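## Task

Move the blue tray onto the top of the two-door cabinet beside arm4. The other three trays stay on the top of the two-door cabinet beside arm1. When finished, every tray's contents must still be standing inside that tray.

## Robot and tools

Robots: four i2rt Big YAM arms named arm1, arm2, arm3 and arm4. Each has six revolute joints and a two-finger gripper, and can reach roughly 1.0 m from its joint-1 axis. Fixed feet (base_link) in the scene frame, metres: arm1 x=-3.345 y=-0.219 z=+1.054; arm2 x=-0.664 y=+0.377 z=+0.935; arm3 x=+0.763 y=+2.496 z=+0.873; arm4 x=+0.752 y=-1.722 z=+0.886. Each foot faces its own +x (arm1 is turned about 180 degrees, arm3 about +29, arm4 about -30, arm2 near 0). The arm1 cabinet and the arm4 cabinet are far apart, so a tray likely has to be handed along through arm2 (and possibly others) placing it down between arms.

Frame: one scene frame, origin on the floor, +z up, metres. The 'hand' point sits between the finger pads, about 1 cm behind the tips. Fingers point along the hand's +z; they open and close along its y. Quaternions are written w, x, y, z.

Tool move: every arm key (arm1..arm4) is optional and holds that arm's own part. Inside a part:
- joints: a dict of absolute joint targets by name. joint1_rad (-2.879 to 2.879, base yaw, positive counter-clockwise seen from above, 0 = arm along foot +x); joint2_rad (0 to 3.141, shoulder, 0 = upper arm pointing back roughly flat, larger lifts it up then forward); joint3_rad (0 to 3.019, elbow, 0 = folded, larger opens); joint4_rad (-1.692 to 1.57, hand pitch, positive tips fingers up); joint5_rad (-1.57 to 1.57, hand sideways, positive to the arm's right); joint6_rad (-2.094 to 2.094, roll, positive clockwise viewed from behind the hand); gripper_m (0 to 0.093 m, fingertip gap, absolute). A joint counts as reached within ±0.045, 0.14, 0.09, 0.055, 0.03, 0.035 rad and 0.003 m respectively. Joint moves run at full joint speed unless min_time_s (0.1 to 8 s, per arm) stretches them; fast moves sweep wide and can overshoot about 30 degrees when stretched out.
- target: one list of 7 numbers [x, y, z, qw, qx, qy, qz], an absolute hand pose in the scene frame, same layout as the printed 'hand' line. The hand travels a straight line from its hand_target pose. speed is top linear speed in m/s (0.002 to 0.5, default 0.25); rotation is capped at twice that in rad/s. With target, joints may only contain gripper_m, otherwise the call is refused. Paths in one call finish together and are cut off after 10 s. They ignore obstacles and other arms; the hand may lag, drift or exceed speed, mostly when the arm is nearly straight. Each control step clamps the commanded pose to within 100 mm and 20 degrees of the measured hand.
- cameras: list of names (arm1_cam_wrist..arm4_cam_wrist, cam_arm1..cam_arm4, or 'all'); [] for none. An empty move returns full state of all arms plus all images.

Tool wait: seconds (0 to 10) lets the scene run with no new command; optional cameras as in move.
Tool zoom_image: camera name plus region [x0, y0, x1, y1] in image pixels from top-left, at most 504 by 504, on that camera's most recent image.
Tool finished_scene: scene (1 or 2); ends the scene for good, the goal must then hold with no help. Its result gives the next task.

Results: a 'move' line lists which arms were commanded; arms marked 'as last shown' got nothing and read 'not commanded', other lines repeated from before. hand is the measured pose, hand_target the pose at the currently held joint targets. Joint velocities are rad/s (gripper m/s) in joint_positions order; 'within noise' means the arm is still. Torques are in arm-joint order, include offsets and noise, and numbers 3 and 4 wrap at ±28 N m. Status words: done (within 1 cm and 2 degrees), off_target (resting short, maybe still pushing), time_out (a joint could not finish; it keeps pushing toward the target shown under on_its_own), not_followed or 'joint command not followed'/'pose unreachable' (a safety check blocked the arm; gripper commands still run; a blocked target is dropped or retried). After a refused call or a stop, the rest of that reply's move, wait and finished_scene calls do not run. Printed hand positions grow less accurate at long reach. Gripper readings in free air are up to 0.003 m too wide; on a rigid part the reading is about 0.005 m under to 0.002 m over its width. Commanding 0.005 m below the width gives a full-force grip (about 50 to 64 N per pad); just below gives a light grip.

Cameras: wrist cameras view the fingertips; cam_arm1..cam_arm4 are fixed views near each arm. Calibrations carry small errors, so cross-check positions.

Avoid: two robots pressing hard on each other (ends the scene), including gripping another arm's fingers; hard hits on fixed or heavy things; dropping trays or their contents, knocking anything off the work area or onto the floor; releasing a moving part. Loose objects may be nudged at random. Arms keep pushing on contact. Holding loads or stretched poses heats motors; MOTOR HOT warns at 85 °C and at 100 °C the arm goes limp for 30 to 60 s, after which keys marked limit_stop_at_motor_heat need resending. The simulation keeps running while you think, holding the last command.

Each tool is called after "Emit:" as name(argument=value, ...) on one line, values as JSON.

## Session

Emit:
move()

Emit:
zoom_image(camera="cam_arm1", region=[370, 40, 540, 260])

Emit:
zoom_image(camera="arm1_cam_wrist", region=[0, 60, 410, 380])

Scene clock: 0.00 s.
Joint torques (N m): no reading
Motor temperatures (°C): arm1=[29 28 33 27 27 30 27] | arm2=[32 30 32 30 28 28 26] | arm3=[30 31 34 27 26 30 28] | arm4=[30 28 36 29 26 27 28]
Heat: arm1: hottest joint3_rad 33 °C; arm2: hottest joint1_rad 32 °C; arm3: hottest joint3_rad 34 °C; arm4: hottest joint3_rad 36 °C.
Joint velocities: within noise
arm1.joint_positions: joint1_rad=-0.617 joint2_rad=+0.645 joint3_rad=+1.418 joint4_rad=-1.620 joint5_rad=+0.017 joint6_rad=-0.727 gripper_m=+0.09396
arm1.joint_status: not commanded
arm1.hand: x=-3.5122 y=-0.1110 z=+1.5474 quat_wxyz=(+0.214, -0.932, -0.082, +0.281) (m; scene frame)
arm1.hand_target: x=-3.5117 y=-0.1113 z=+1.5576 quat_wxyz=(+0.221, -0.927, -0.081, +0.291) (m; scene frame)
arm1.hand_status: not commanded
arm2.joint_positions: joint1_rad=-0.739 joint2_rad=+0.622 joint3_rad=+1.415 joint4_rad=-1.193 joint5_rad=+0.010 joint6_rad=+0.602 gripper_m=+0.09396
arm2.joint_status: not commanded
arm2.hand: x=-0.8363 y=+0.5624 z=+1.5157 quat_wxyz=(-0.073, +0.628, -0.550, -0.545) (m; scene frame)
arm2.hand_target: x=-0.8342 y=+0.5599 z=+1.5249 quat_wxyz=(-0.074, +0.624, -0.547, -0.554) (m; scene frame)
arm2.hand_status: not commanded
arm3.joint_positions: joint1_rad=+0.571 joint2_rad=+0.631 joint3_rad=+1.447 joint4_rad=-1.461 joint5_rad=+0.147 joint6_rad=+0.795 gripper_m=+0.09396
arm3.joint_status: not commanded
arm3.hand: x=+0.8909 y=+2.6771 z=+1.4095 quat_wxyz=(-0.314, +0.093, -0.890, -0.316) (m; scene frame)
arm3.hand_target: x=+0.8898 y=+2.6751 z=+1.4176 quat_wxyz=(-0.319, +0.092, -0.886, -0.324) (m; scene frame)
arm3.hand_status: not commanded
arm4.joint_positions: joint1_rad=-0.559 joint2_rad=+0.633 joint3_rad=+1.377 joint4_rad=-1.198 joint5_rad=-0.205 joint6_rad=-0.427 gripper_m=+0.09396
arm4.joint_status: not commanded
arm4.hand: x=+0.9030 y=-1.9335 z=+1.4466 quat_wxyz=(-0.443, -0.222, -0.816, +0.299) (m; scene frame)
arm4.hand_target: x=+0.9016 y=-1.9308 z=+1.4599 quat_wxyz=(-0.451, -0.218, -0.809, +0.308) (m; scene frame)
arm4.hand_status: not commanded
pictures: arm1_cam_wrist, arm2_cam_wrist, arm3_cam_wrist, arm4_cam_wrist, cam_arm1, cam_arm2, cam_arm3, cam_arm4
camera_calibration:
arm1_cam_wrist: T_world_to_cam=[[-0.01514, 0.88976, 0.45617, -0.66139], [0.98803, 0.08337, -0.12982, 3.71854], [-0.15354, 0.44875, -0.88037, 0.96274]] pos_world=[-3.5362, -0.15356, 1.63202]
arm2_cam_wrist: T_world_to_cam=[[0.76659, 0.39627, -0.50528, 1.18564], [0.08009, -0.83974, -0.53706, 1.39258], [-0.63712, 0.37124, -0.67547, 0.37258]] pos_world=[-0.78305, 0.56125, 1.59864]
arm3_cam_wrist: T_world_to_cam=[[0.35862, -0.78325, -0.50785, 2.49173], [-0.92602, -0.22983, -0.29946, 1.90037], [0.11783, 0.57767, -0.80772, -0.42423]] pos_world=[0.91617, 2.63347, 1.49183]
arm4_cam_wrist: T_world_to_cam=[[-0.61585, -0.73203, 0.29131, -1.27844], [-0.73166, 0.39422, -0.55611, 2.26214], [0.29225, -0.55562, -0.77838, -0.1189]] pos_world=[0.90254, -1.89371, 1.53789]

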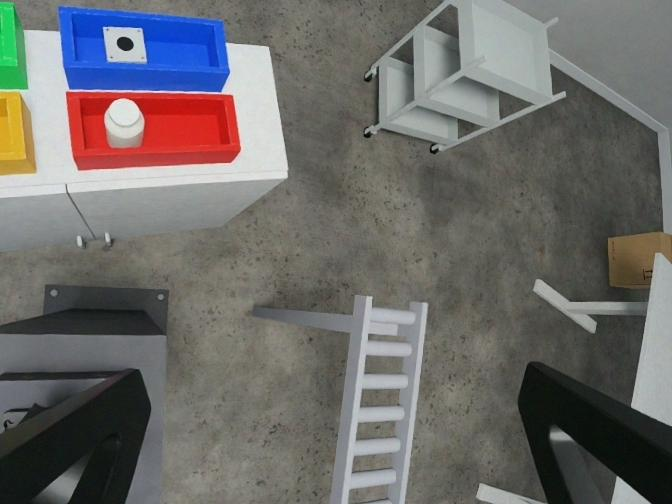

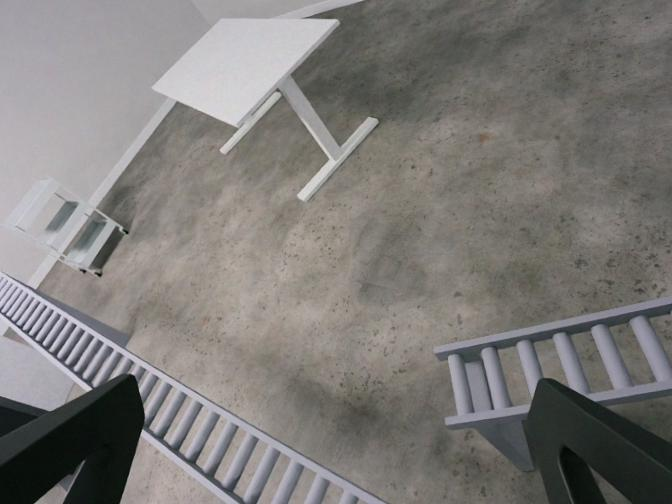

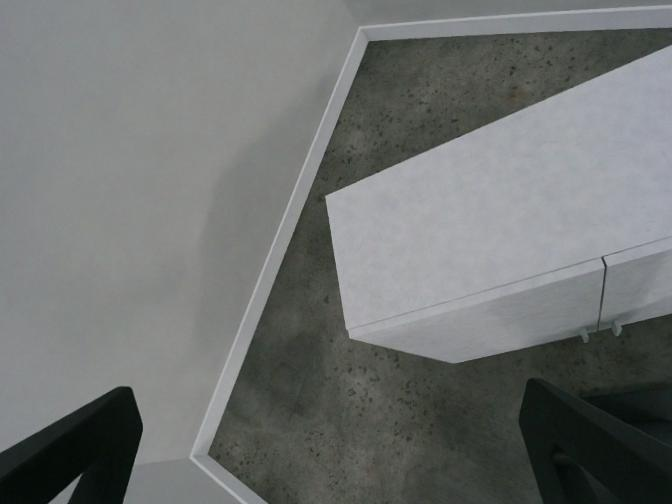

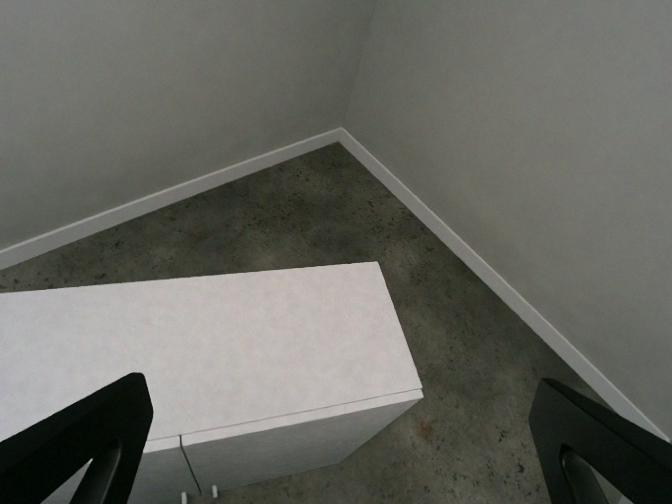

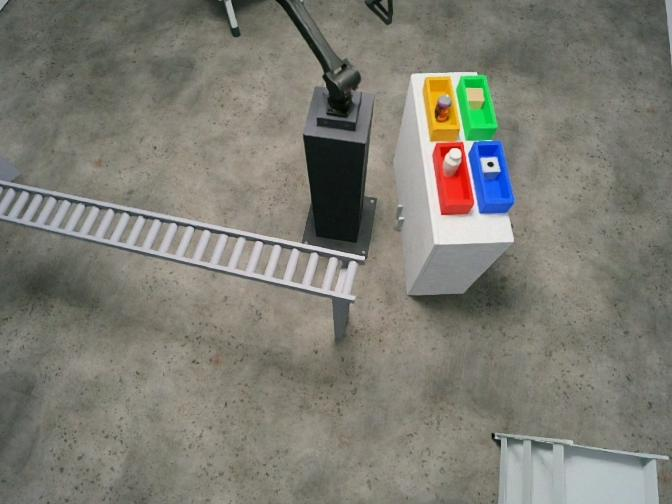

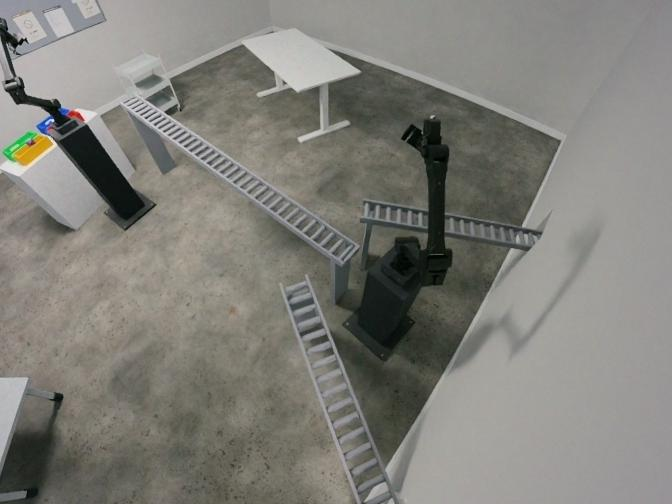

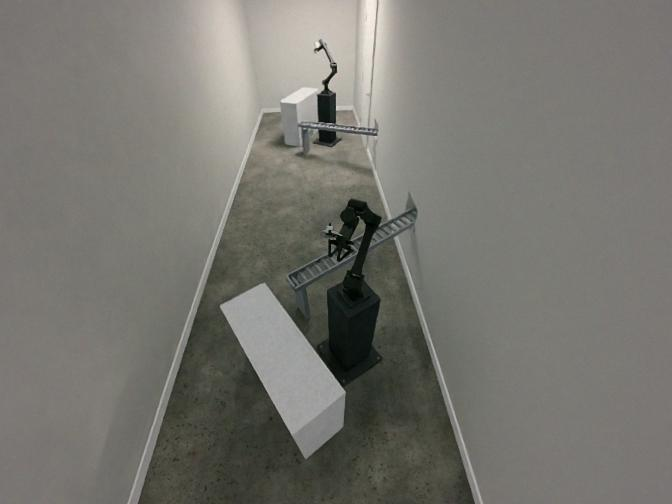

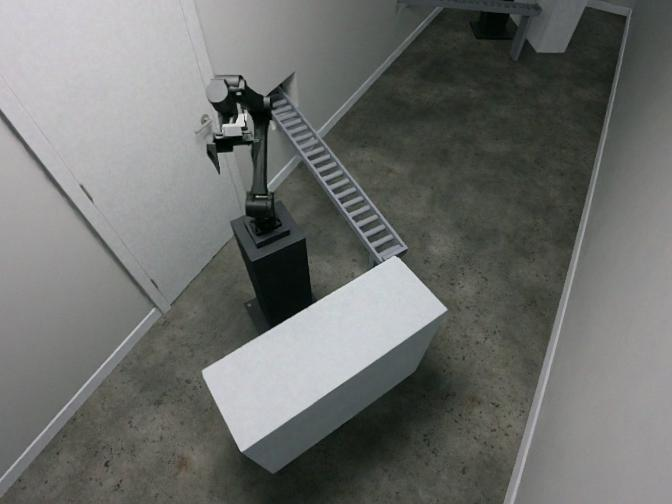

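Scaled by 2.291 from the camera's image (finer frame: 960x720).

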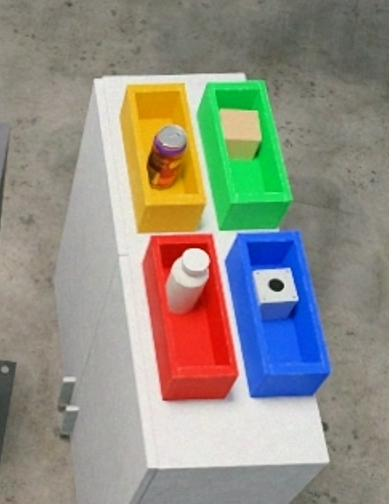

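Scaled by 1.229 from the camera's image (finer frame: 960x720).

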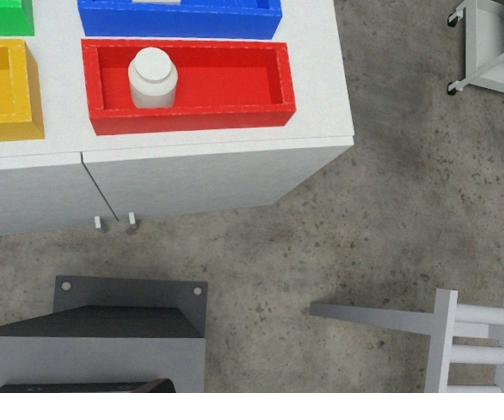

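Emit:
move(arm1={"target":[-4.06,-0.185,1.06,0,0.796,-0.6053,0],"speed":0.4,"joints":{"gripper_m":0.03}}, cameras=["arm1_cam_wrist","cam_arm1"])

Emit:
zoom_image(camera="cam_arm1", region=[410, 100, 540, 230])

Scene clock: 17.90 s.
Joint torques (N m): arm1=[-0.79 -22.83 12.4 0.2 -0.15 0.18] | arm2=[-0.67 2.43 11.07 2.24 -0.04 -0.08] | arm3=[0.44 2.26 8.29 1.91 0.09 -0.01] | arm4=[0.97 0.91 9.55 2.03 -0.12 -0.12]
Motor temperatures (°C): arm1=[29 28 34 27 27 30 27] | arm2=[32 30 37 30 28 28 26] | arm3=[30 31 35 27 26 30 28] | arm4=[30 28 38 29 26 27 28]
Heat: arm1: hottest joint3_rad 34 °C; arm2: hottest joint3_rad 37 °C; arm3: hottest joint3_rad 35 °C; arm4: hottest joint3_rad 38 °C.
move: arm1 off_target
Joint velocities: within noise
arm1.joint_positions: joint1_rad=-0.110 joint2_rad=+2.370 joint3_rad=+2.095 joint4_rad=-1.328 joint5_rad=+0.009 joint6_rad=+1.239 gripper_m=+0.03007
arm1.joint_status: all done
arm1.hand: x=-4.0446 y=-0.1910 z=+1.0487 quat_wxyz=(+0.010, -0.803, +0.595, -0.012)
arm1.hand_target: x=-4.0591 y=-0.1850 z=+1.0602 quat_wxyz=(+0.000, -0.796, +0.605, +0.000)
arm1.hand_status: off_target (0.020 m and 2.3 deg from the pose sent, 0.737 m and 92.4 deg at the start)
arm2, arm3, arm4: as last shown
arm1_cam_wrist: T_world_to_cam=[[0.95752, 0.28373, 0.05152, 3.87184], [0.23492, -0.87109, 0.4313, 0.36966], [0.16725, -0.40087, -0.90074, 1.63452]] pos_world=[-4.06757, -0.12134, 1.11336]

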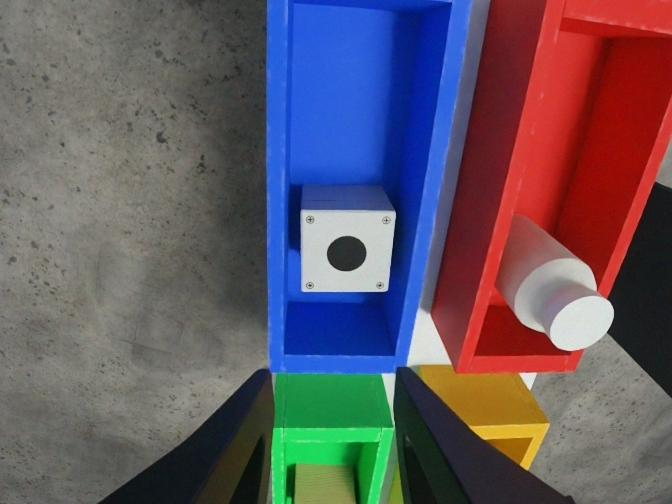

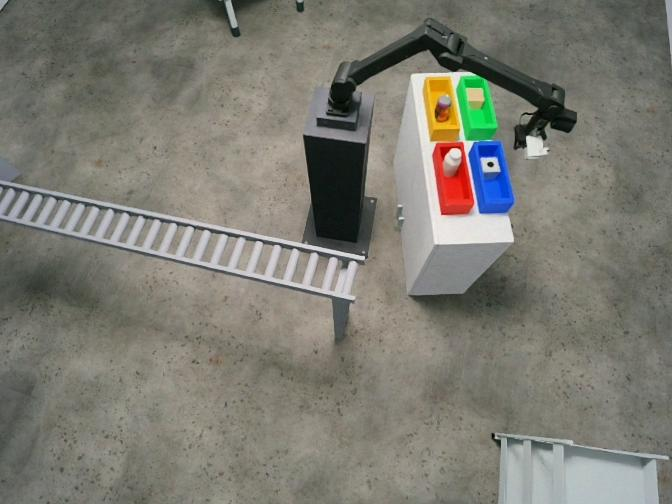

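Scaled by 3.877 from the camera's image (finer frame: 960x720).

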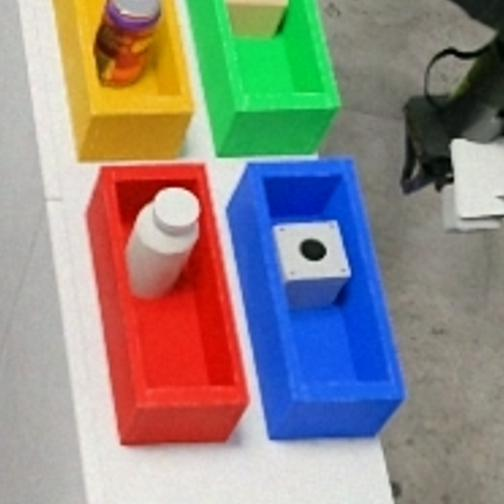

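Emit:
move(arm1={"target":[-3.978,-0.203,0.945,0,0.7832,-0.6218,0],"speed":0.15,"joints":{"gripper_m":0.028}}, cameras=["arm1_cam_wrist","cam_arm1"])

Emit:
zoom_image(camera="cam_arm1", region=[410, 100, 540, 230])

Scene clock: 47.93 s.
Joint torques (N m): arm1=[0.32 -23.59 6.22 0.79 -0.12 0.2] | arm2=[-0.62 2.43 11.04 2.22 -0.04 -0.08] | arm3=[0.5 2.2 8.2 1.91 0.11 0] | arm4=[0.73 1.79 9.52 2.11 -0.11 -0.04]
Motor temperatures (°C): arm1=[29 31 40 27 27 30 27] | arm2=[32 30 41 30 28 28 26] | arm3=[30 31 36 28 26 30 28] | arm4=[30 27 41 29 26 27 28]
Heat: arm1: hottest joint3_rad 40 °C; arm2: hottest joint3_rad 41 °C; arm3: hottest joint3_rad 36 °C; arm4: hottest joint3_rad 41 °C.
move: arm1 off_target
Joint velocities: within noise
arm1.joint_positions: joint1_rad=-0.104 joint2_rad=+2.335 joint3_rad=+1.673 joint4_rad=-0.943 joint5_rad=+0.008 joint6_rad=+1.302 gripper_m=+0.02808
arm1.joint_status: all done
arm1.hand: x=-3.9703 y=-0.1984 z=+0.9288 quat_wxyz=(+0.011, -0.786, +0.618, -0.013)
arm1.hand_target: x=-3.9778 y=-0.2031 z=+0.9448 quat_wxyz=(+0.000, -0.783, +0.622, +0.000)
arm1.hand_status: off_target (0.019 m and 2.0 deg from the pose sent, 0.124 m and 4.2 deg at the start)
arm2, arm3, arm4: as last shown
arm1_cam_wrist: T_world_to_cam=[[0.97209, 0.22844, 0.05348, 3.85406], [0.18396, -0.88362, 0.43054, 0.19346], [0.14561, -0.40869, -0.90099, 1.42384]] pos_world=[-3.98939, -0.12756, 0.99346]

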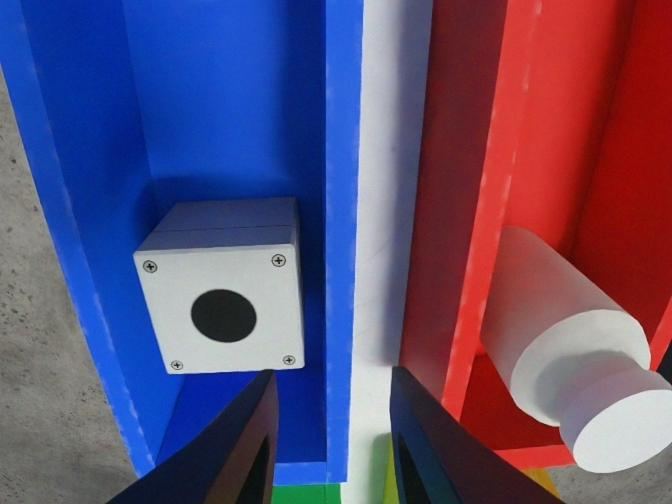

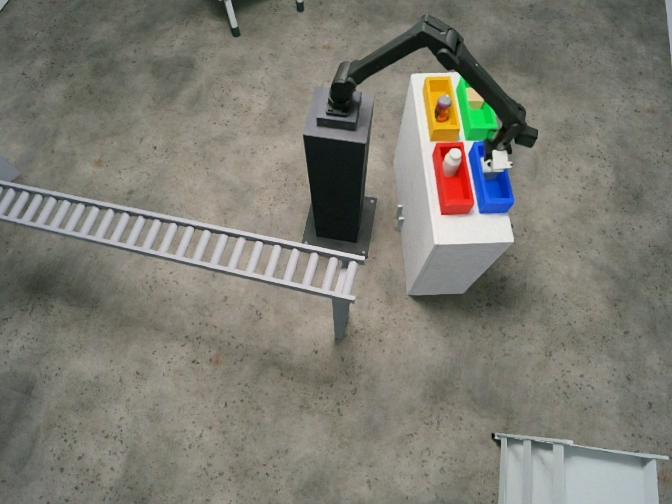

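Scaled by 3.877 from the camera's image (finer frame: 960x720).

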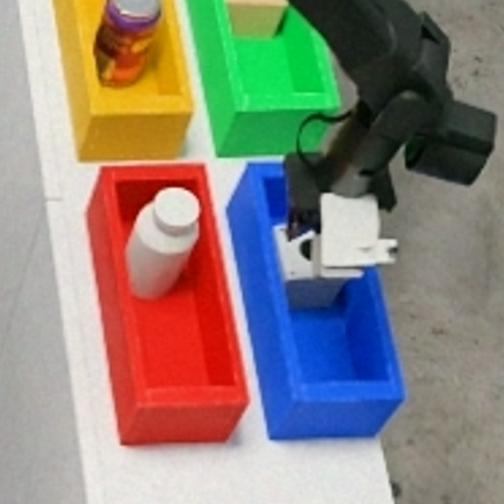

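Emit:
move(arm1={"target":[-3.9715,-0.2017,0.895,0,0.7832,-0.6218,0],"speed":0.1}, cameras=["arm1_cam_wrist"])

Scene clock: 55.50 s.
Joint torques (N m): arm1=[0.15 -20.78 6.11 0.83 -0.11 0.15] | arm2=[-0.73 2.55 11.06 2.24 -0.03 -0.09] | arm3=[0.5 2.08 8.25 1.94 0.1 -0.01] | arm4=[0.97 1.03 9.5 2 -0.14 -0.03]
Motor temperatures (°C): arm1=[29 32 39 27 27 30 27] | arm2=[32 30 42 30 28 28 26] | arm3=[30 31 36 28 26 30 28] | arm4=[30 27 42 29 26 27 28]
Heat: arm1: hottest joint3_rad 39 °C; arm2: hottest joint3_rad 42 °C; arm3: hottest joint3_rad 36 °C; arm4: hottest joint3_rad 42 °C.
move: arm1 done
Joint velocities: within noise
arm1.joint_positions: joint1_rad=-0.104 joint2_rad=+2.373 joint3_rad=+1.648 joint4_rad=-0.850 joint5_rad=+0.008 joint6_rad=+1.303 gripper_m=+0.02808
arm1.joint_status: not commanded
arm1.hand: x=-3.9706 y=-0.1985 z=+0.8980 quat_wxyz=(+0.002, -0.786, +0.618, -0.001)
arm1.hand_target: x=-3.9716 y=-0.2017 z=+0.8952 quat_wxyz=(+0.000, -0.783, +0.622, +0.000)
arm1.hand_status: done (0.004 m and 0.6 deg from the pose sent, 0.034 m and 2.0 deg at the start)
arm2, arm3, arm4: as last shown
arm1_cam_wrist: T_world_to_cam=[[0.97337, 0.22789, 0.02477, 3.88677], [0.19621, -0.88412, 0.42406, 0.26095], [0.11854, -0.40791, -0.90529, 1.29267]] pos_world=[-3.9877, -0.12776, 0.9633]

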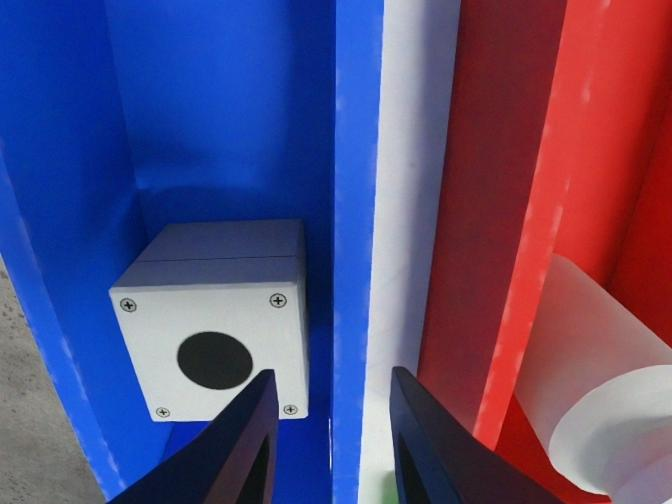

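Emit:
move(arm1={"target":[-3.9640,-0.2005,0.892,0,0.7832,-0.6218,0],"speed":0.1,"joints":{"gripper_m":0.025}})

Emit:
move(arm1={"target":[-3.9640,-0.2005,0.865,0,0.7832,-0.6218,0],"speed":0.06}, cameras=["arm1_cam_wrist"])

Scene clock: 62.87 s.
Joint torques (N m): arm1=[0.03 -21.25 5.79 0.83 -0.11 0.12] | arm2=[-0.67 2.55 11.06 2.21 -0.03 -0.08] | arm3=[0.62 2.08 8.24 1.92 0.1 -0.01] | arm4=[0.73 1.67 9.47 2.17 -0.1 -0.13]
Motor temperatures (°C): arm1=[29 33 38 27 27 30 27] | arm2=[32 30 42 30 28 28 26] | arm3=[30 31 36 28 26 30 28] | arm4=[30 27 42 29 26 27 28]
Heat: arm1: hottest joint3_rad 38 °C; arm2: hottest joint3_rad 42 °C; arm3: hottest joint3_rad 36 °C; arm4: hottest joint3_rad 42 °C.
move: arm1 done
Joint velocities: within noise
arm1.joint_positions: joint1_rad=-0.104 joint2_rad=+2.373 joint3_rad=+1.621 joint4_rad=-0.829 joint5_rad=+0.008 joint6_rad=+1.303 gripper_m=+0.02508
arm1.joint_status: all done
arm1.hand: x=-3.9621 y=-0.1988 z=+0.8904 quat_wxyz=(+0.004, -0.786, +0.618, -0.004)
arm1.hand_target: x=-3.9639 y=-0.2006 z=+0.8921 quat_wxyz=(+0.000, -0.783, +0.622, +0.000)
arm1.hand_status: done (0.003 m and 0.8 deg from the pose sent, 0.009 m and 0.6 deg at the start)
arm2, arm3, arm4: as last shown
pictures: none

Scene clock: 63.97 s.
Joint torques (N m): arm1=[-0.03 -20.48 6.41 0.81 -0.11 0.12] | arm2=[-0.62 2.49 11.06 2.24 -0.03 -0.08] | arm3=[0.44 2.2 8.24 1.95 0.09 -0.02] | arm4=[0.62 2.08 9.54 2.15 -0.1 -0.08]
Motor temperatures (°C): arm1=[29 33 38 27 27 30 27] | arm2=[32 30 43 30 28 28 26] | arm3=[30 31 36 28 26 30 28] | arm4=[30 27 43 29 26 27 28]
Heat: arm1: hottest joint3_rad 38 °C; arm2: hottest joint3_rad 43 °C; arm3: hottest joint3_rad 36 °C; arm4: hottest joint3_rad 43 °C.
move: arm1 done
Joint velocities: within noise
arm1.joint_positions: joint1_rad=-0.104 joint2_rad=+2.414 joint3_rad=+1.621 joint4_rad=-0.790 joint5_rad=+0.008 joint6_rad=+1.303 gripper_m=+0.02508
arm1.joint_status: not commanded
arm1.hand: x=-3.9596 y=-0.1990 z=+0.8662 quat_wxyz=(+0.004, -0.786, +0.618, -0.004)
arm1.hand_target: x=-3.9638 y=-0.2006 z=+0.8650 quat_wxyz=(+0.000, -0.783, +0.622, +0.000)
arm1.hand_status: done (0.005 m and 0.8 deg from the pose sent, 0.025 m and 0.8 deg at the start)
arm2, arm3, arm4: as last shown
arm1_cam_wrist: T_world_to_cam=[[0.97317, 0.22794, 0.03147, 3.8704], [0.1933, -0.88402, 0.4256, 0.25899], [0.12484, -0.4081, -0.90436, 1.28647]] pos_world=[-3.9772, -0.12826, 0.93139]

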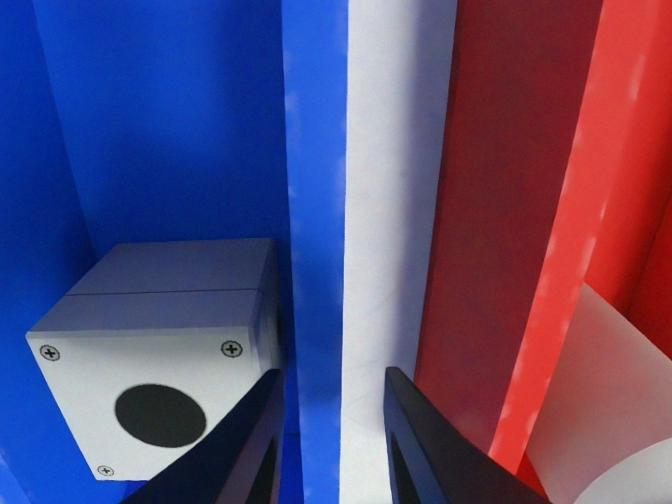

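Emit:
move(arm1={"target":[-3.9690,-0.183,0.872,0,0.7832,-0.6218,0],"speed":0.1})

Emit:
move(arm1={"target":[-3.9715,-0.183,0.844,0,0.7832,-0.6218,0],"speed":0.06}, cameras=["arm1_cam_wrist"])

Scene clock: 72.97 s.
Joint torques (N m): arm1=[-0.62 -20.78 8.09 0.18 -0.1 -0.16] | arm2=[-0.73 2.49 11.06 2.24 -0.03 -0.08] | arm3=[0.44 2.08 8.27 1.88 0.1 0] | arm4=[1.38 1.26 9.42 2.09 -0.04 -0.09]
Motor temperatures (°C): arm1=[29 32 37 27 27 30 27] | arm2=[32 30 43 30 28 28 26] | arm3=[30 31 37 28 26 30 28] | arm4=[30 27 43 29 26 27 28]
Heat: arm1: hottest joint3_rad 37 °C; arm2: hottest joint3_rad 43 °C; arm3: hottest joint3_rad 37 °C; arm4: hottest joint3_rad 43 °C.
move: arm1 off_target
Joint velocities: within noise
arm1.joint_positions: joint1_rad=-0.126 joint2_rad=+2.414 joint3_rad=+1.621 joint4_rad=-0.794 joint5_rad=+0.008 joint6_rad=+1.300 gripper_m=+0.02508
arm1.joint_status: not commanded
arm1.hand: x=-3.9577 y=-0.1853 z=+0.8661 quat_wxyz=(+0.006, -0.780, +0.626, -0.006)
arm1.hand_target: x=-3.9686 y=-0.1829 z=+0.8721 quat_wxyz=(+0.000, -0.783, +0.622, +0.000)
arm1.hand_status: off_target (0.013 m and 1.2 deg from the pose sent, 0.019 m and 0.8 deg at the start)
arm2, arm3, arm4: as last shown
pictures: none

Scene clock: 73.93 s.
Joint torques (N m): arm1=[-0.44 -17.44 8.72 1.14 -0.09 -0.16] | arm2=[-0.73 2.49 11.08 2.26 -0.03 -0.08] | arm3=[0.38 2.14 8.27 1.88 0.1 0] | arm4=[1.08 1.32 9.61 2.17 -0.09 -0.1]
Motor temperatures (°C): arm1=[29 32 37 27 27 30 27] | arm2=[32 30 43 30 28 28 26] | arm3=[30 31 37 28 26 30 28] | arm4=[30 27 43 29 26 27 28]
Heat: arm1: hottest joint3_rad 37 °C; arm2: hottest joint3_rad 43 °C; arm3: hottest joint3_rad 37 °C; arm4: hottest joint3_rad 43 °C.
move: arm1 off_target
Joint velocities: within noise
arm1.joint_positions: joint1_rad=-0.126 joint2_rad=+2.431 joint3_rad=+1.637 joint4_rad=-0.788 joint5_rad=+0.007 joint6_rad=+1.300 gripper_m=+0.02506
arm1.joint_status: not commanded
arm1.hand: x=-3.9619 y=-0.1851 z=+0.8599 quat_wxyz=(+0.004, -0.780, +0.626, -0.004)
arm1.hand_target: x=-3.9706 y=-0.1830 z=+0.8445 quat_wxyz=(+0.000, -0.783, +0.622, +0.000)
arm1.hand_status: off_target (0.019 m and 0.9 deg from the pose sent, 0.026 m and 1.1 deg at the start)
arm2, arm3, arm4: as last shown
arm1_cam_wrist: T_world_to_cam=[[0.97749, 0.20857, 0.03181, 3.88299], [0.17551, -0.88754, 0.426, 0.20292], [0.11708, -0.41083, -0.90416, 1.25534]] pos_world=[-3.97817, -0.11404, 0.92509]

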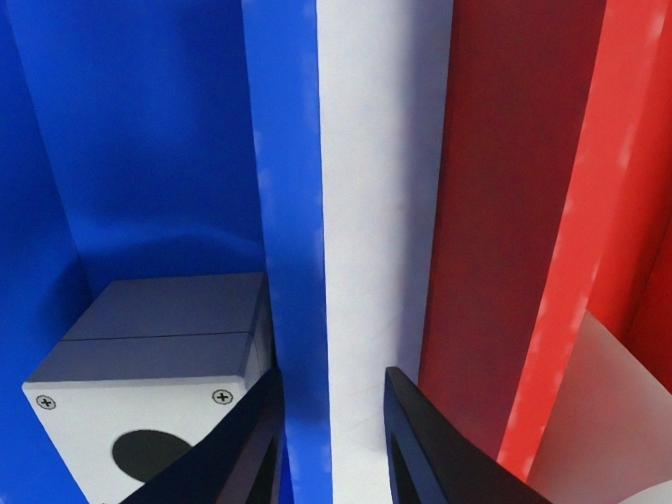

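Emit:
move(arm1={"target":[-3.977,-0.185,0.885,0,0.7832,-0.6218,0],"speed":0.1})

Emit:
move(arm1={"target":[-3.977,-0.185,0.868,0,0.7832,-0.6218,0],"speed":0.06}, cameras=["arm1_cam_wrist"])

Scene clock: 79.63 s.
Joint torques (N m): arm1=[-0.15 -23.24 8.64 0.05 -0.09 -0.11] | arm2=[-0.73 2.49 11.04 2.24 -0.03 -0.08] | arm3=[0.5 2.2 8.21 1.91 0.09 -0.02] | arm4=[0.85 1.73 9.61 2.15 -0.14 -0.13]
Motor temperatures (°C): arm1=[29 32 37 27 27 30 27] | arm2=[32 30 43 30 28 28 26] | arm3=[30 31 37 28 26 30 28] | arm4=[30 27 43 29 26 27 28]
Heat: arm1: hottest joint3_rad 37 °C; arm2: hottest joint3_rad 43 °C; arm3: hottest joint3_rad 37 °C; arm4: hottest joint3_rad 43 °C.
move: arm1 off_target
Joint velocities: within noise
arm1.joint_positions: joint1_rad=-0.126 joint2_rad=+2.431 joint3_rad=+1.640 joint4_rad=-0.825 joint5_rad=+0.007 joint6_rad=+1.300 gripper_m=+0.02506
arm1.joint_status: not commanded
arm1.hand: x=-3.9546 y=-0.1855 z=+0.8611 quat_wxyz=(+0.014, -0.780, +0.626, -0.018)
arm1.hand_target: x=-3.9762 y=-0.1850 z=+0.8852 quat_wxyz=(+0.000, -0.783, +0.622, +0.000)
arm1.hand_status: off_target (0.033 m and 2.7 deg from the pose sent, 0.029 m and 0.9 deg at the start)
arm2.joint_positions: joint1_rad=-0.739 joint2_rad=+0.622 joint3_rad=+1.415 joint4_rad=-1.193 joint5_rad=+0.010 joint6_rad=+0.602 gripper_m=+0.09396
arm2.joint_status: not commanded
arm2.hand: x=-0.8363 y=+0.5624 z=+1.5157 quat_wxyz=(-0.073, +0.628, -0.550, -0.545)
arm2.hand_target: x=-0.8342 y=+0.5599 z=+1.5249 quat_wxyz=(-0.074, +0.624, -0.547, -0.554)
arm2.hand_status: not commanded
arm3.joint_positions: joint1_rad=+0.571 joint2_rad=+0.631 joint3_rad=+1.447 joint4_rad=-1.461 joint5_rad=+0.147 joint6_rad=+0.795 gripper_m=+0.09396
arm3.joint_status: not commanded
arm3.hand: x=+0.8909 y=+2.6771 z=+1.4095 quat_wxyz=(-0.314, +0.093, -0.890, -0.316)
arm3.hand_target: x=+0.8898 y=+2.6751 z=+1.4176 quat_wxyz=(-0.319, +0.092, -0.886, -0.324)
arm3.hand_status: not commanded
arm4.joint_positions: joint1_rad=-0.559 joint2_rad=+0.633 joint3_rad=+1.377 joint4_rad=-1.198 joint5_rad=-0.205 joint6_rad=-0.427 gripper_m=+0.09396
arm4.joint_status: not commanded
arm4.hand: x=+0.9030 y=-1.9335 z=+1.4466 quat_wxyz=(-0.443, -0.222, -0.816, +0.299)
arm4.hand_target: x=+0.9016 y=-1.9308 z=+1.4599 quat_wxyz=(-0.451, -0.218, -0.809, +0.308)
arm4.hand_status: not commanded
pictures: none

Scene clock: 80.60 s.
Joint torques (N m): arm1=[-0.15 -20.54 9.14 0.72 -0.09 -0.11] | arm2=[-0.62 2.43 11.07 2.21 -0.03 -0.08] | arm3=[0.21 2.26 8.27 1.94 0.09 -0.02] | arm4=[1.08 1.49 9.58 1.91 -0.11 -0.09]
Motor temperatures (°C): arm1=[29 33 37 27 27 30 27] | arm2=[32 30 43 30 28 28 26] | arm3=[30 31 37 28 26 30 28] | arm4=[30 27 43 29 26 27 28]
Heat: arm1: hottest joint3_rad 37 °C; arm2: hottest joint3_rad 43 °C; arm3: hottest joint3_rad 37 °C; arm4: hottest joint3_rad 43 °C.
move: arm1 off_target
Joint velocities: within noise
arm1.joint_positions: joint1_rad=-0.126 joint2_rad=+2.431 joint3_rad=+1.642 joint4_rad=-0.823 joint5_rad=+0.007 joint6_rad=+1.300 gripper_m=+0.02506
arm1.joint_status: not commanded
arm1.hand: x=-3.9561 y=-0.1854 z=+0.8616 quat_wxyz=(+0.013, -0.780, +0.626, -0.016)
arm1.hand_target: x=-3.9764 y=-0.1850 z=+0.8686 quat_wxyz=(+0.000, -0.783, +0.622, +0.000)
arm1.hand_status: off_target (0.022 m and 2.4 deg from the pose sent, 0.023 m and 2.7 deg at the start)
arm2, arm3, arm4: as last shown
arm1_cam_wrist: T_world_to_cam=[[0.9761, 0.20882, 0.06016, 3.84742], [0.16307, -0.88683, 0.43236, 0.14639], [0.14364, -0.41222, -0.89969, 1.35693]] pos_world=[-3.97426, -0.11424, 0.92605]

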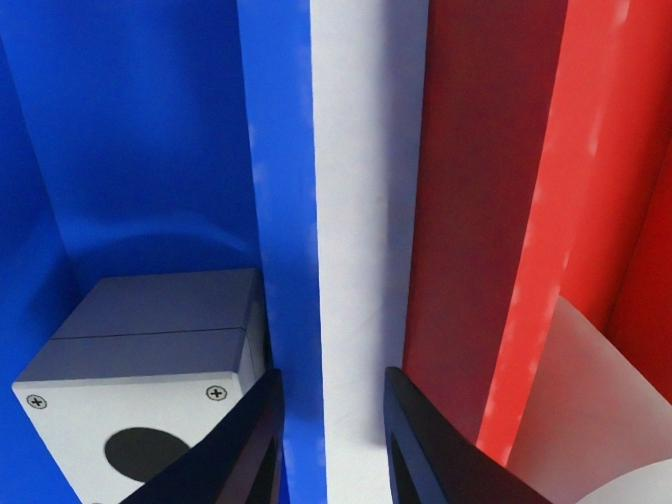

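Emit:
move(arm1={"target":[-3.975,-0.185,0.93,0,0.7832,-0.6218,0],"speed":0.12})

Emit:
move(arm1={"target":[-3.9715,-0.185,0.872,0,0.785,-0.6195,0],"speed":0.1}, cameras=["arm1_cam_wrist"])

Scene clock: 86.20 s.
Joint torques (N m): arm1=[-0.15 -21.6 7.87 0.2 -0.09 -0.11] | arm2=[-0.67 2.49 11.07 2.22 -0.03 -0.09] | arm3=[0.56 2.26 8.28 1.92 0.09 -0.01] | arm4=[1.32 1.32 9.32 1.96 -0.1 -0.1]
Motor temperatures (°C): arm1=[29 33 37 27 27 30 27] | arm2=[32 30 44 30 28 28 26] | arm3=[30 31 37 28 26 30 28] | arm4=[30 27 44 29 26 27 28]
Heat: arm1: hottest joint3_rad 37 °C; arm2: hottest joint3_rad 44 °C; arm3: hottest joint3_rad 37 °C; arm4: hottest joint3_rad 44 °C.
move: arm1 off_target
Joint velocities: within noise
arm1.joint_positions: joint1_rad=-0.126 joint2_rad=+2.336 joint3_rad=+1.642 joint4_rad=-0.895 joint5_rad=+0.007 joint6_rad=+1.300 gripper_m=+0.02506
arm1.joint_status: not commanded
arm1.hand: x=-3.9661 y=-0.1846 z=+0.9185 quat_wxyz=(+0.006, -0.780, +0.626, -0.007)
arm1.hand_target: x=-3.9750 y=-0.1849 z=+0.9302 quat_wxyz=(+0.000, -0.783, +0.622, +0.000)
arm1.hand_status: off_target (0.015 m and 1.3 deg from the pose sent, 0.071 m and 2.4 deg at the start)
arm2, arm3, arm4: as last shown
pictures: none

Scene clock: 87.53 s.
Joint torques (N m): arm1=[-0.21 -20.84 7.31 0.79 -0.09 -0.18] | arm2=[-0.67 2.49 11.04 2.24 -0.04 -0.08] | arm3=[0.38 2.14 8.25 1.88 0.09 0] | arm4=[1.08 2.08 9.43 1.92 -0.11 -0.05]
Motor temperatures (°C): arm1=[29 33 37 27 27 30 27] | arm2=[32 30 44 30 28 28 26] | arm3=[30 31 37 28 26 30 28] | arm4=[30 27 44 29 26 27 28]
Heat: arm1: hottest joint3_rad 37 °C; arm2: hottest joint3_rad 44 °C; arm3: hottest joint3_rad 37 °C; arm4: hottest joint3_rad 44 °C.
move: arm1 off_target
Joint velocities: within noise
arm1.joint_positions: joint1_rad=-0.126 joint2_rad=+2.419 joint3_rad=+1.642 joint4_rad=-0.818 joint5_rad=+0.007 joint6_rad=+1.299 gripper_m=+0.02506
arm1.joint_status: not commanded
arm1.hand: x=-3.9613 y=-0.1851 z=+0.8688 quat_wxyz=(+0.008, -0.780, +0.626, -0.009)
arm1.hand_target: x=-3.9714 y=-0.1849 z=+0.8723 quat_wxyz=(+0.000, -0.785, +0.620, +0.000)
arm1.hand_status: off_target (0.011 m and 1.6 deg from the pose sent, 0.047 m and 1.5 deg at the start)
arm2, arm3, arm4: as last shown
arm1_cam_wrist: T_world_to_cam=[[0.97678, 0.20983, 0.04319, 3.8696], [0.17159, -0.88702, 0.42865, 0.18129], [0.12826, -0.41129, -0.90244, 1.30594]] pos_world=[-3.97837, -0.11404, 0.93368]

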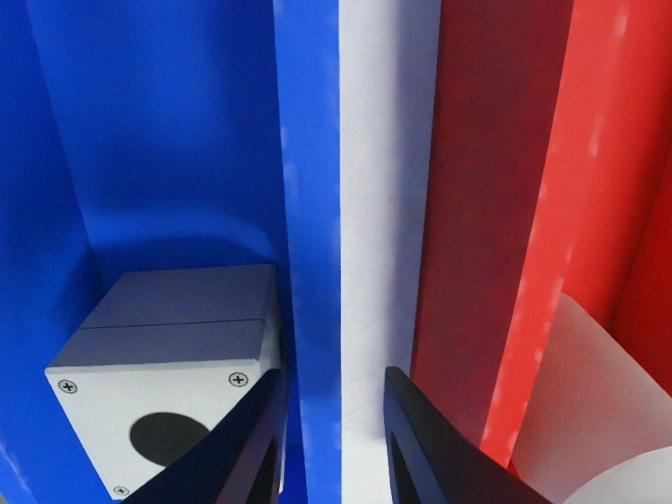

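Emit:
move(arm1={"target":[-3.979,-0.165,0.90,0,0.785,-0.6195,0],"speed":0.1,"joints":{"gripper_m":0.032}})

Emit:
move(arm1={"target":[-3.982,-0.165,0.842,0,0.785,-0.6195,0],"speed":0.08}, cameras=["arm1_cam_wrist"])

Scene clock: 94.50 s.
Joint torques (N m): arm1=[-0.15 -23.36 9.25 0.12 -0.08 -0.16] | arm2=[-0.62 2.49 11.03 2.22 -0.04 -0.09] | arm3=[0.5 2.14 8.23 1.96 0.1 -0.01] | arm4=[1.32 1.9 9.48 1.87 -0.08 -0.11]
Motor temperatures (°C): arm1=[29 33 37 27 27 30 27] | arm2=[32 30 44 30 28 28 26] | arm3=[30 31 37 27 26 30 28] | arm4=[30 27 44 29 26 27 28]
Heat: arm1: hottest joint3_rad 37 °C; arm2: hottest joint3_rad 44 °C; arm3: hottest joint3_rad 37 °C; arm4: hottest joint3_rad 44 °C.
move: arm1 off_target
Joint velocities: within noise
arm1.joint_positions: joint1_rad=-0.154 joint2_rad=+2.412 joint3_rad=+1.642 joint4_rad=-0.859 joint5_rad=+0.007 joint6_rad=+1.268 gripper_m=+0.03192
arm1.joint_status: all done
arm1.hand: x=-3.9522 y=-0.1686 z=+0.8734 quat_wxyz=(+0.017, -0.781, +0.624, -0.023)
arm1.hand_target: x=-3.9780 y=-0.1651 z=+0.9005 quat_wxyz=(+0.000, -0.785, +0.619, +0.000)
arm1.hand_status: off_target (0.038 m and 3.4 deg from the pose sent, 0.041 m and 1.6 deg at the start)
arm2, arm3, arm4: as last shown
pictures: none

Scene clock: 96.00 s.
Joint torques (N m): arm1=[-0.38 -21.01 9.03 0.7 -0.07 -0.17] | arm2=[-0.73 2.49 11.07 2.25 -0.03 -0.08] | arm3=[0.38 2.02 8.24 1.92 0.08 -0.01] | arm4=[0.56 1.26 9.57 2.04 -0.08 -0.1]
Motor temperatures (°C): arm1=[29 33 37 27 27 30 27] | arm2=[32 30 44 30 28 28 26] | arm3=[30 31 37 27 26 30 28] | arm4=[30 27 44 29 26 27 28]
Heat: arm1: hottest joint3_rad 37 °C; arm2: hottest joint3_rad 44 °C; arm3: hottest joint3_rad 37 °C; arm4: hottest joint3_rad 44 °C.
move: arm1 off_target
Joint velocities: within noise
arm1.joint_positions: joint1_rad=-0.154 joint2_rad=+2.494 joint3_rad=+1.685 joint4_rad=-0.804 joint5_rad=+0.007 joint6_rad=+1.268 gripper_m=+0.03193
arm1.joint_status: not commanded
arm1.hand: x=-3.9608 y=-0.1682 z=+0.8350 quat_wxyz=(+0.012, -0.781, +0.624, -0.017)
arm1.hand_target: x=-3.9813 y=-0.1651 z=+0.8428 quat_wxyz=(+0.000, -0.785, +0.619, +0.000)
arm1.hand_status: off_target (0.023 m and 2.5 deg from the pose sent, 0.043 m and 3.4 deg at the start)
arm2, arm3, arm4: as last shown
arm1_cam_wrist: T_world_to_cam=[[0.97518, 0.21297, 0.06062, 3.84661], [0.16638, -0.88537, 0.43409, 0.18583], [0.14612, -0.41323, -0.89883, 1.34976]] pos_world=[-3.97926, -0.09694, 0.89935]

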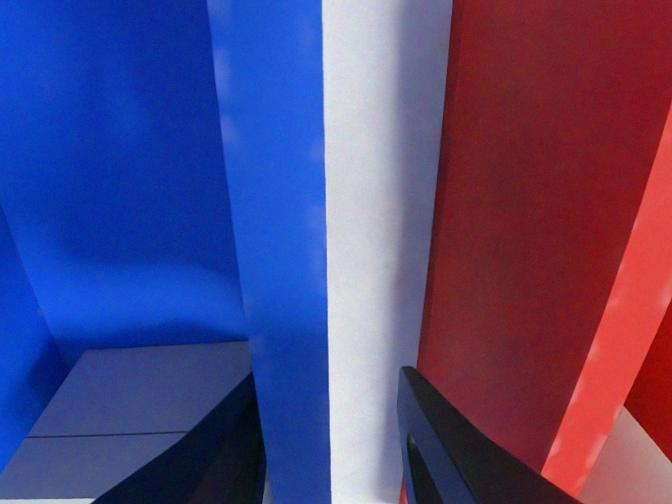

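Emit:
move(arm1={"joints":{"gripper_m":0.0}})

Emit:
move(arm1={"target":[-3.984,-0.165,0.90,0,0.785,-0.6195,0],"speed":0.08}, cameras=["arm1_cam_wrist","cam_arm1"])

Emit:
zoom_image(camera="cam_arm1", region=[410, 100, 540, 230])

Scene clock: 102.77 s.
Joint torques (N m): arm1=[-0.38 -21.07 8.46 0.58 0.1 -0.14] | arm2=[-0.67 2.55 11.03 2.24 -0.03 -0.08] | arm3=[0.38 1.96 8.21 1.94 0.09 -0.03] | arm4=[0.91 1.49 9.39 2.09 -0.11 -0.12]
Motor temperatures (°C): arm1=[29 34 38 27 27 30 27] | arm2=[32 30 44 30 28 28 26] | arm3=[30 31 37 27 26 30 28] | arm4=[30 27 44 29 26 27 28]
Heat: arm1: hottest joint3_rad 38 °C; arm2: hottest joint3_rad 44 °C; arm3: hottest joint3_rad 37 °C; arm4: hottest joint3_rad 44 °C.
move: arm1 off_target
Joint velocities: within noise
arm1.joint_positions: joint1_rad=-0.154 joint2_rad=+2.493 joint3_rad=+1.693 joint4_rad=-0.799 joint5_rad=+0.003 joint6_rad=+1.265 gripper_m=+0.01080
arm1.joint_status: gripper_m off_target (ended at +0.01082, target +0.00000)
arm1.hand: x=-3.9663 y=-0.1684 z=+0.8375 quat_wxyz=(+0.007, -0.782, +0.623, -0.013)
arm1.hand_target: x=-3.9813 y=-0.1651 z=+0.8427 quat_wxyz=(+0.000, -0.785, +0.619, +0.000)
arm1.hand_status: not commanded
arm2, arm3, arm4: as last shown
pictures: none

Scene clock: 104.23 s.
Joint torques (N m): arm1=[-0.32 -27.63 6.84 0.16 -0.23 -0.13] | arm2=[-0.67 2.55 11.04 2.24 -0.03 -0.09] | arm3=[0.5 1.96 8.21 1.91 0.09 -0.02] | arm4=[1.32 1.49 9.4 1.92 -0.12 -0.14]
Motor temperatures (°C): arm1=[29 34 38 27 27 30 27] | arm2=[32 30 44 30 28 28 26] | arm3=[30 31 37 27 26 30 28] | arm4=[30 27 44 29 26 27 28]
Heat: arm1: hottest joint3_rad 38 °C; arm2: hottest joint3_rad 44 °C; arm3: hottest joint3_rad 37 °C; arm4: hottest joint3_rad 44 °C.
move: arm1 off_target
Joint velocities: within noise
arm1.joint_positions: joint1_rad=-0.154 joint2_rad=+2.468 joint3_rad=+1.693 joint4_rad=-0.870 joint5_rad=+0.011 joint6_rad=+1.265 gripper_m=+0.01080
arm1.joint_status: not commanded
arm1.hand: x=-3.9572 y=-0.1676 z=+0.8532 quat_wxyz=(+0.023, -0.782, +0.623, -0.029)
arm1.hand_target: x=-3.9828 y=-0.1652 z=+0.8991 quat_wxyz=(+0.000, -0.785, +0.619, +0.000)
arm1.hand_status: off_target (0.054 m and 4.3 deg from the pose sent, 0.065 m and 1.8 deg at the start)
arm2, arm3, arm4: as last shown
arm1_cam_wrist: T_world_to_cam=[[0.97185, 0.21659, 0.09269, 3.80199], [0.15552, -0.88536, 0.43813, 0.13143], [0.17696, -0.41138, -0.89412, 1.48415]] pos_world=[-3.97805, -0.09655, 0.91701]

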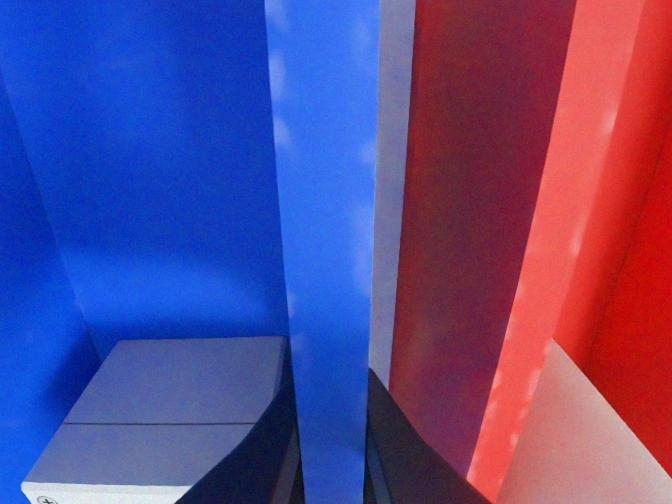

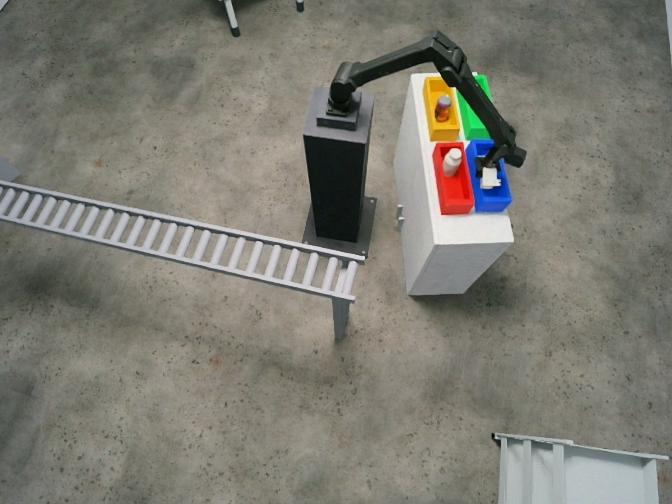

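Scaled by 3.877 from the camera's image (finer frame: 960x720).

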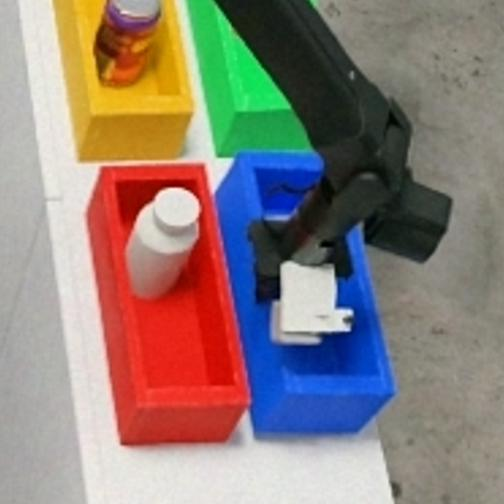

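Emit:
move(arm1={"target":[-3.989,-0.165,0.945,-0.012,0.785,-0.6195,0.015],"speed":0.08}, cameras=["arm1_cam_wrist","cam_arm1"])

Emit:
zoom_image(camera="cam_arm1", region=[410, 100, 540, 230])

Scene clock: 108.77 s.
Joint torques (N m): arm1=[-0.21 -26.99 11.07 -0.12 -0.21 -0.1] | arm2=[-0.73 2.49 11.06 2.22 -0.03 -0.08] | arm3=[0.44 2.14 8.29 1.88 0.09 -0.01] | arm4=[0.26 0.91 9.36 1.92 -0.05 -0.07]
Motor temperatures (°C): arm1=[29 34 37 27 27 30 27] | arm2=[32 30 44 30 28 28 26] | arm3=[30 31 37 27 26 30 28] | arm4=[30 27 44 29 26 27 28]
Heat: arm1: hottest joint3_rad 37 °C; arm2: hottest joint3_rad 44 °C; arm3: hottest joint3_rad 37 °C; arm4: hottest joint3_rad 44 °C.
move: arm1 off_target
Joint velocities: within noise
arm1.joint_positions: joint1_rad=-0.154 joint2_rad=+2.412 joint3_rad=+1.693 joint4_rad=-1.004 joint5_rad=+0.014 joint6_rad=+1.265 gripper_m=+0.01080
arm1.joint_status: not commanded
arm1.hand: x=-3.9417 y=-0.1682 z=+0.8895 quat_wxyz=(+0.046, -0.780, +0.621, -0.061)
arm1.hand_target: x=-3.9852 y=-0.1654 z=+0.9460 quat_wxyz=(+0.012, -0.785, +0.619, -0.015)
arm1.hand_status: off_target (0.073 m and 6.6 deg from the pose sent, 0.097 m and 2.1 deg at the start)
arm2.joint_positions: joint1_rad=-0.739 joint2_rad=+0.622 joint3_rad=+1.415 joint4_rad=-1.193 joint5_rad=+0.010 joint6_rad=+0.602 gripper_m=+0.09396
arm2.joint_status: not commanded
arm2.hand: x=-0.8363 y=+0.5624 z=+1.5157 quat_wxyz=(-0.073, +0.628, -0.550, -0.545)
arm2.hand_target: x=-0.8342 y=+0.5599 z=+1.5249 quat_wxyz=(-0.074, +0.624, -0.547, -0.554)
arm2.hand_status: not commanded
arm3.joint_positions: joint1_rad=+0.571 joint2_rad=+0.631 joint3_rad=+1.447 joint4_rad=-1.461 joint5_rad=+0.147 joint6_rad=+0.795 gripper_m=+0.09396
arm3.joint_status: not commanded
arm3.hand: x=+0.8909 y=+2.6771 z=+1.4095 quat_wxyz=(-0.314, +0.093, -0.890, -0.316)
arm3.hand_target: x=+0.8898 y=+2.6751 z=+1.4176 quat_wxyz=(-0.319, +0.092, -0.886, -0.324)
arm3.hand_status: not commanded
arm4.joint_positions: joint1_rad=-0.559 joint2_rad=+0.633 joint3_rad=+1.377 joint4_rad=-1.198 joint5_rad=-0.205 joint6_rad=-0.427 gripper_m=+0.09396
arm4.joint_status: not commanded
arm4.hand: x=+0.9030 y=-1.9335 z=+1.4466 quat_wxyz=(-0.443, -0.222, -0.816, +0.299)
arm4.hand_target: x=+0.9016 y=-1.9308 z=+1.4599 quat_wxyz=(-0.451, -0.218, -0.809, +0.308)
arm4.hand_status: not commanded
arm1_cam_wrist: T_world_to_cam=[[0.96149, 0.2178, 0.1676, 3.6764], [0.12142, -0.88376, 0.45191, -0.03378], [0.24655, -0.41416, -0.87618, 1.77158]] pos_world=[-3.96751, -0.09685, 0.95131]

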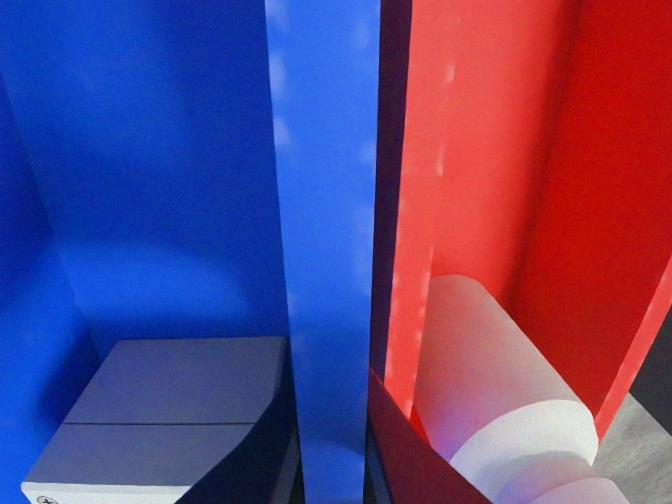

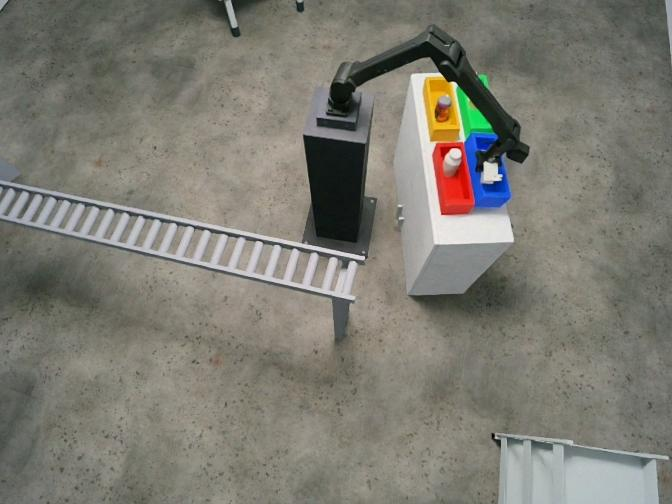

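Scaled by 3.877 from the camera's image (finer frame: 960x720).

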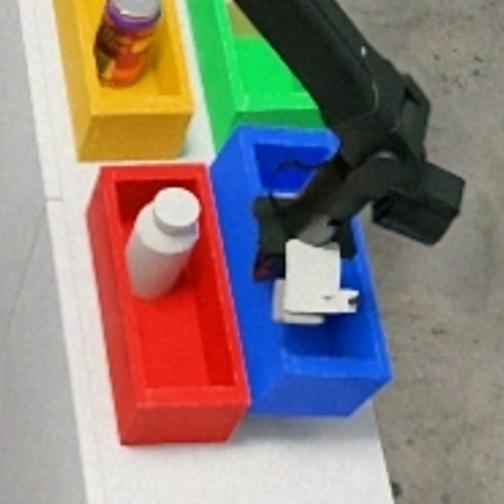

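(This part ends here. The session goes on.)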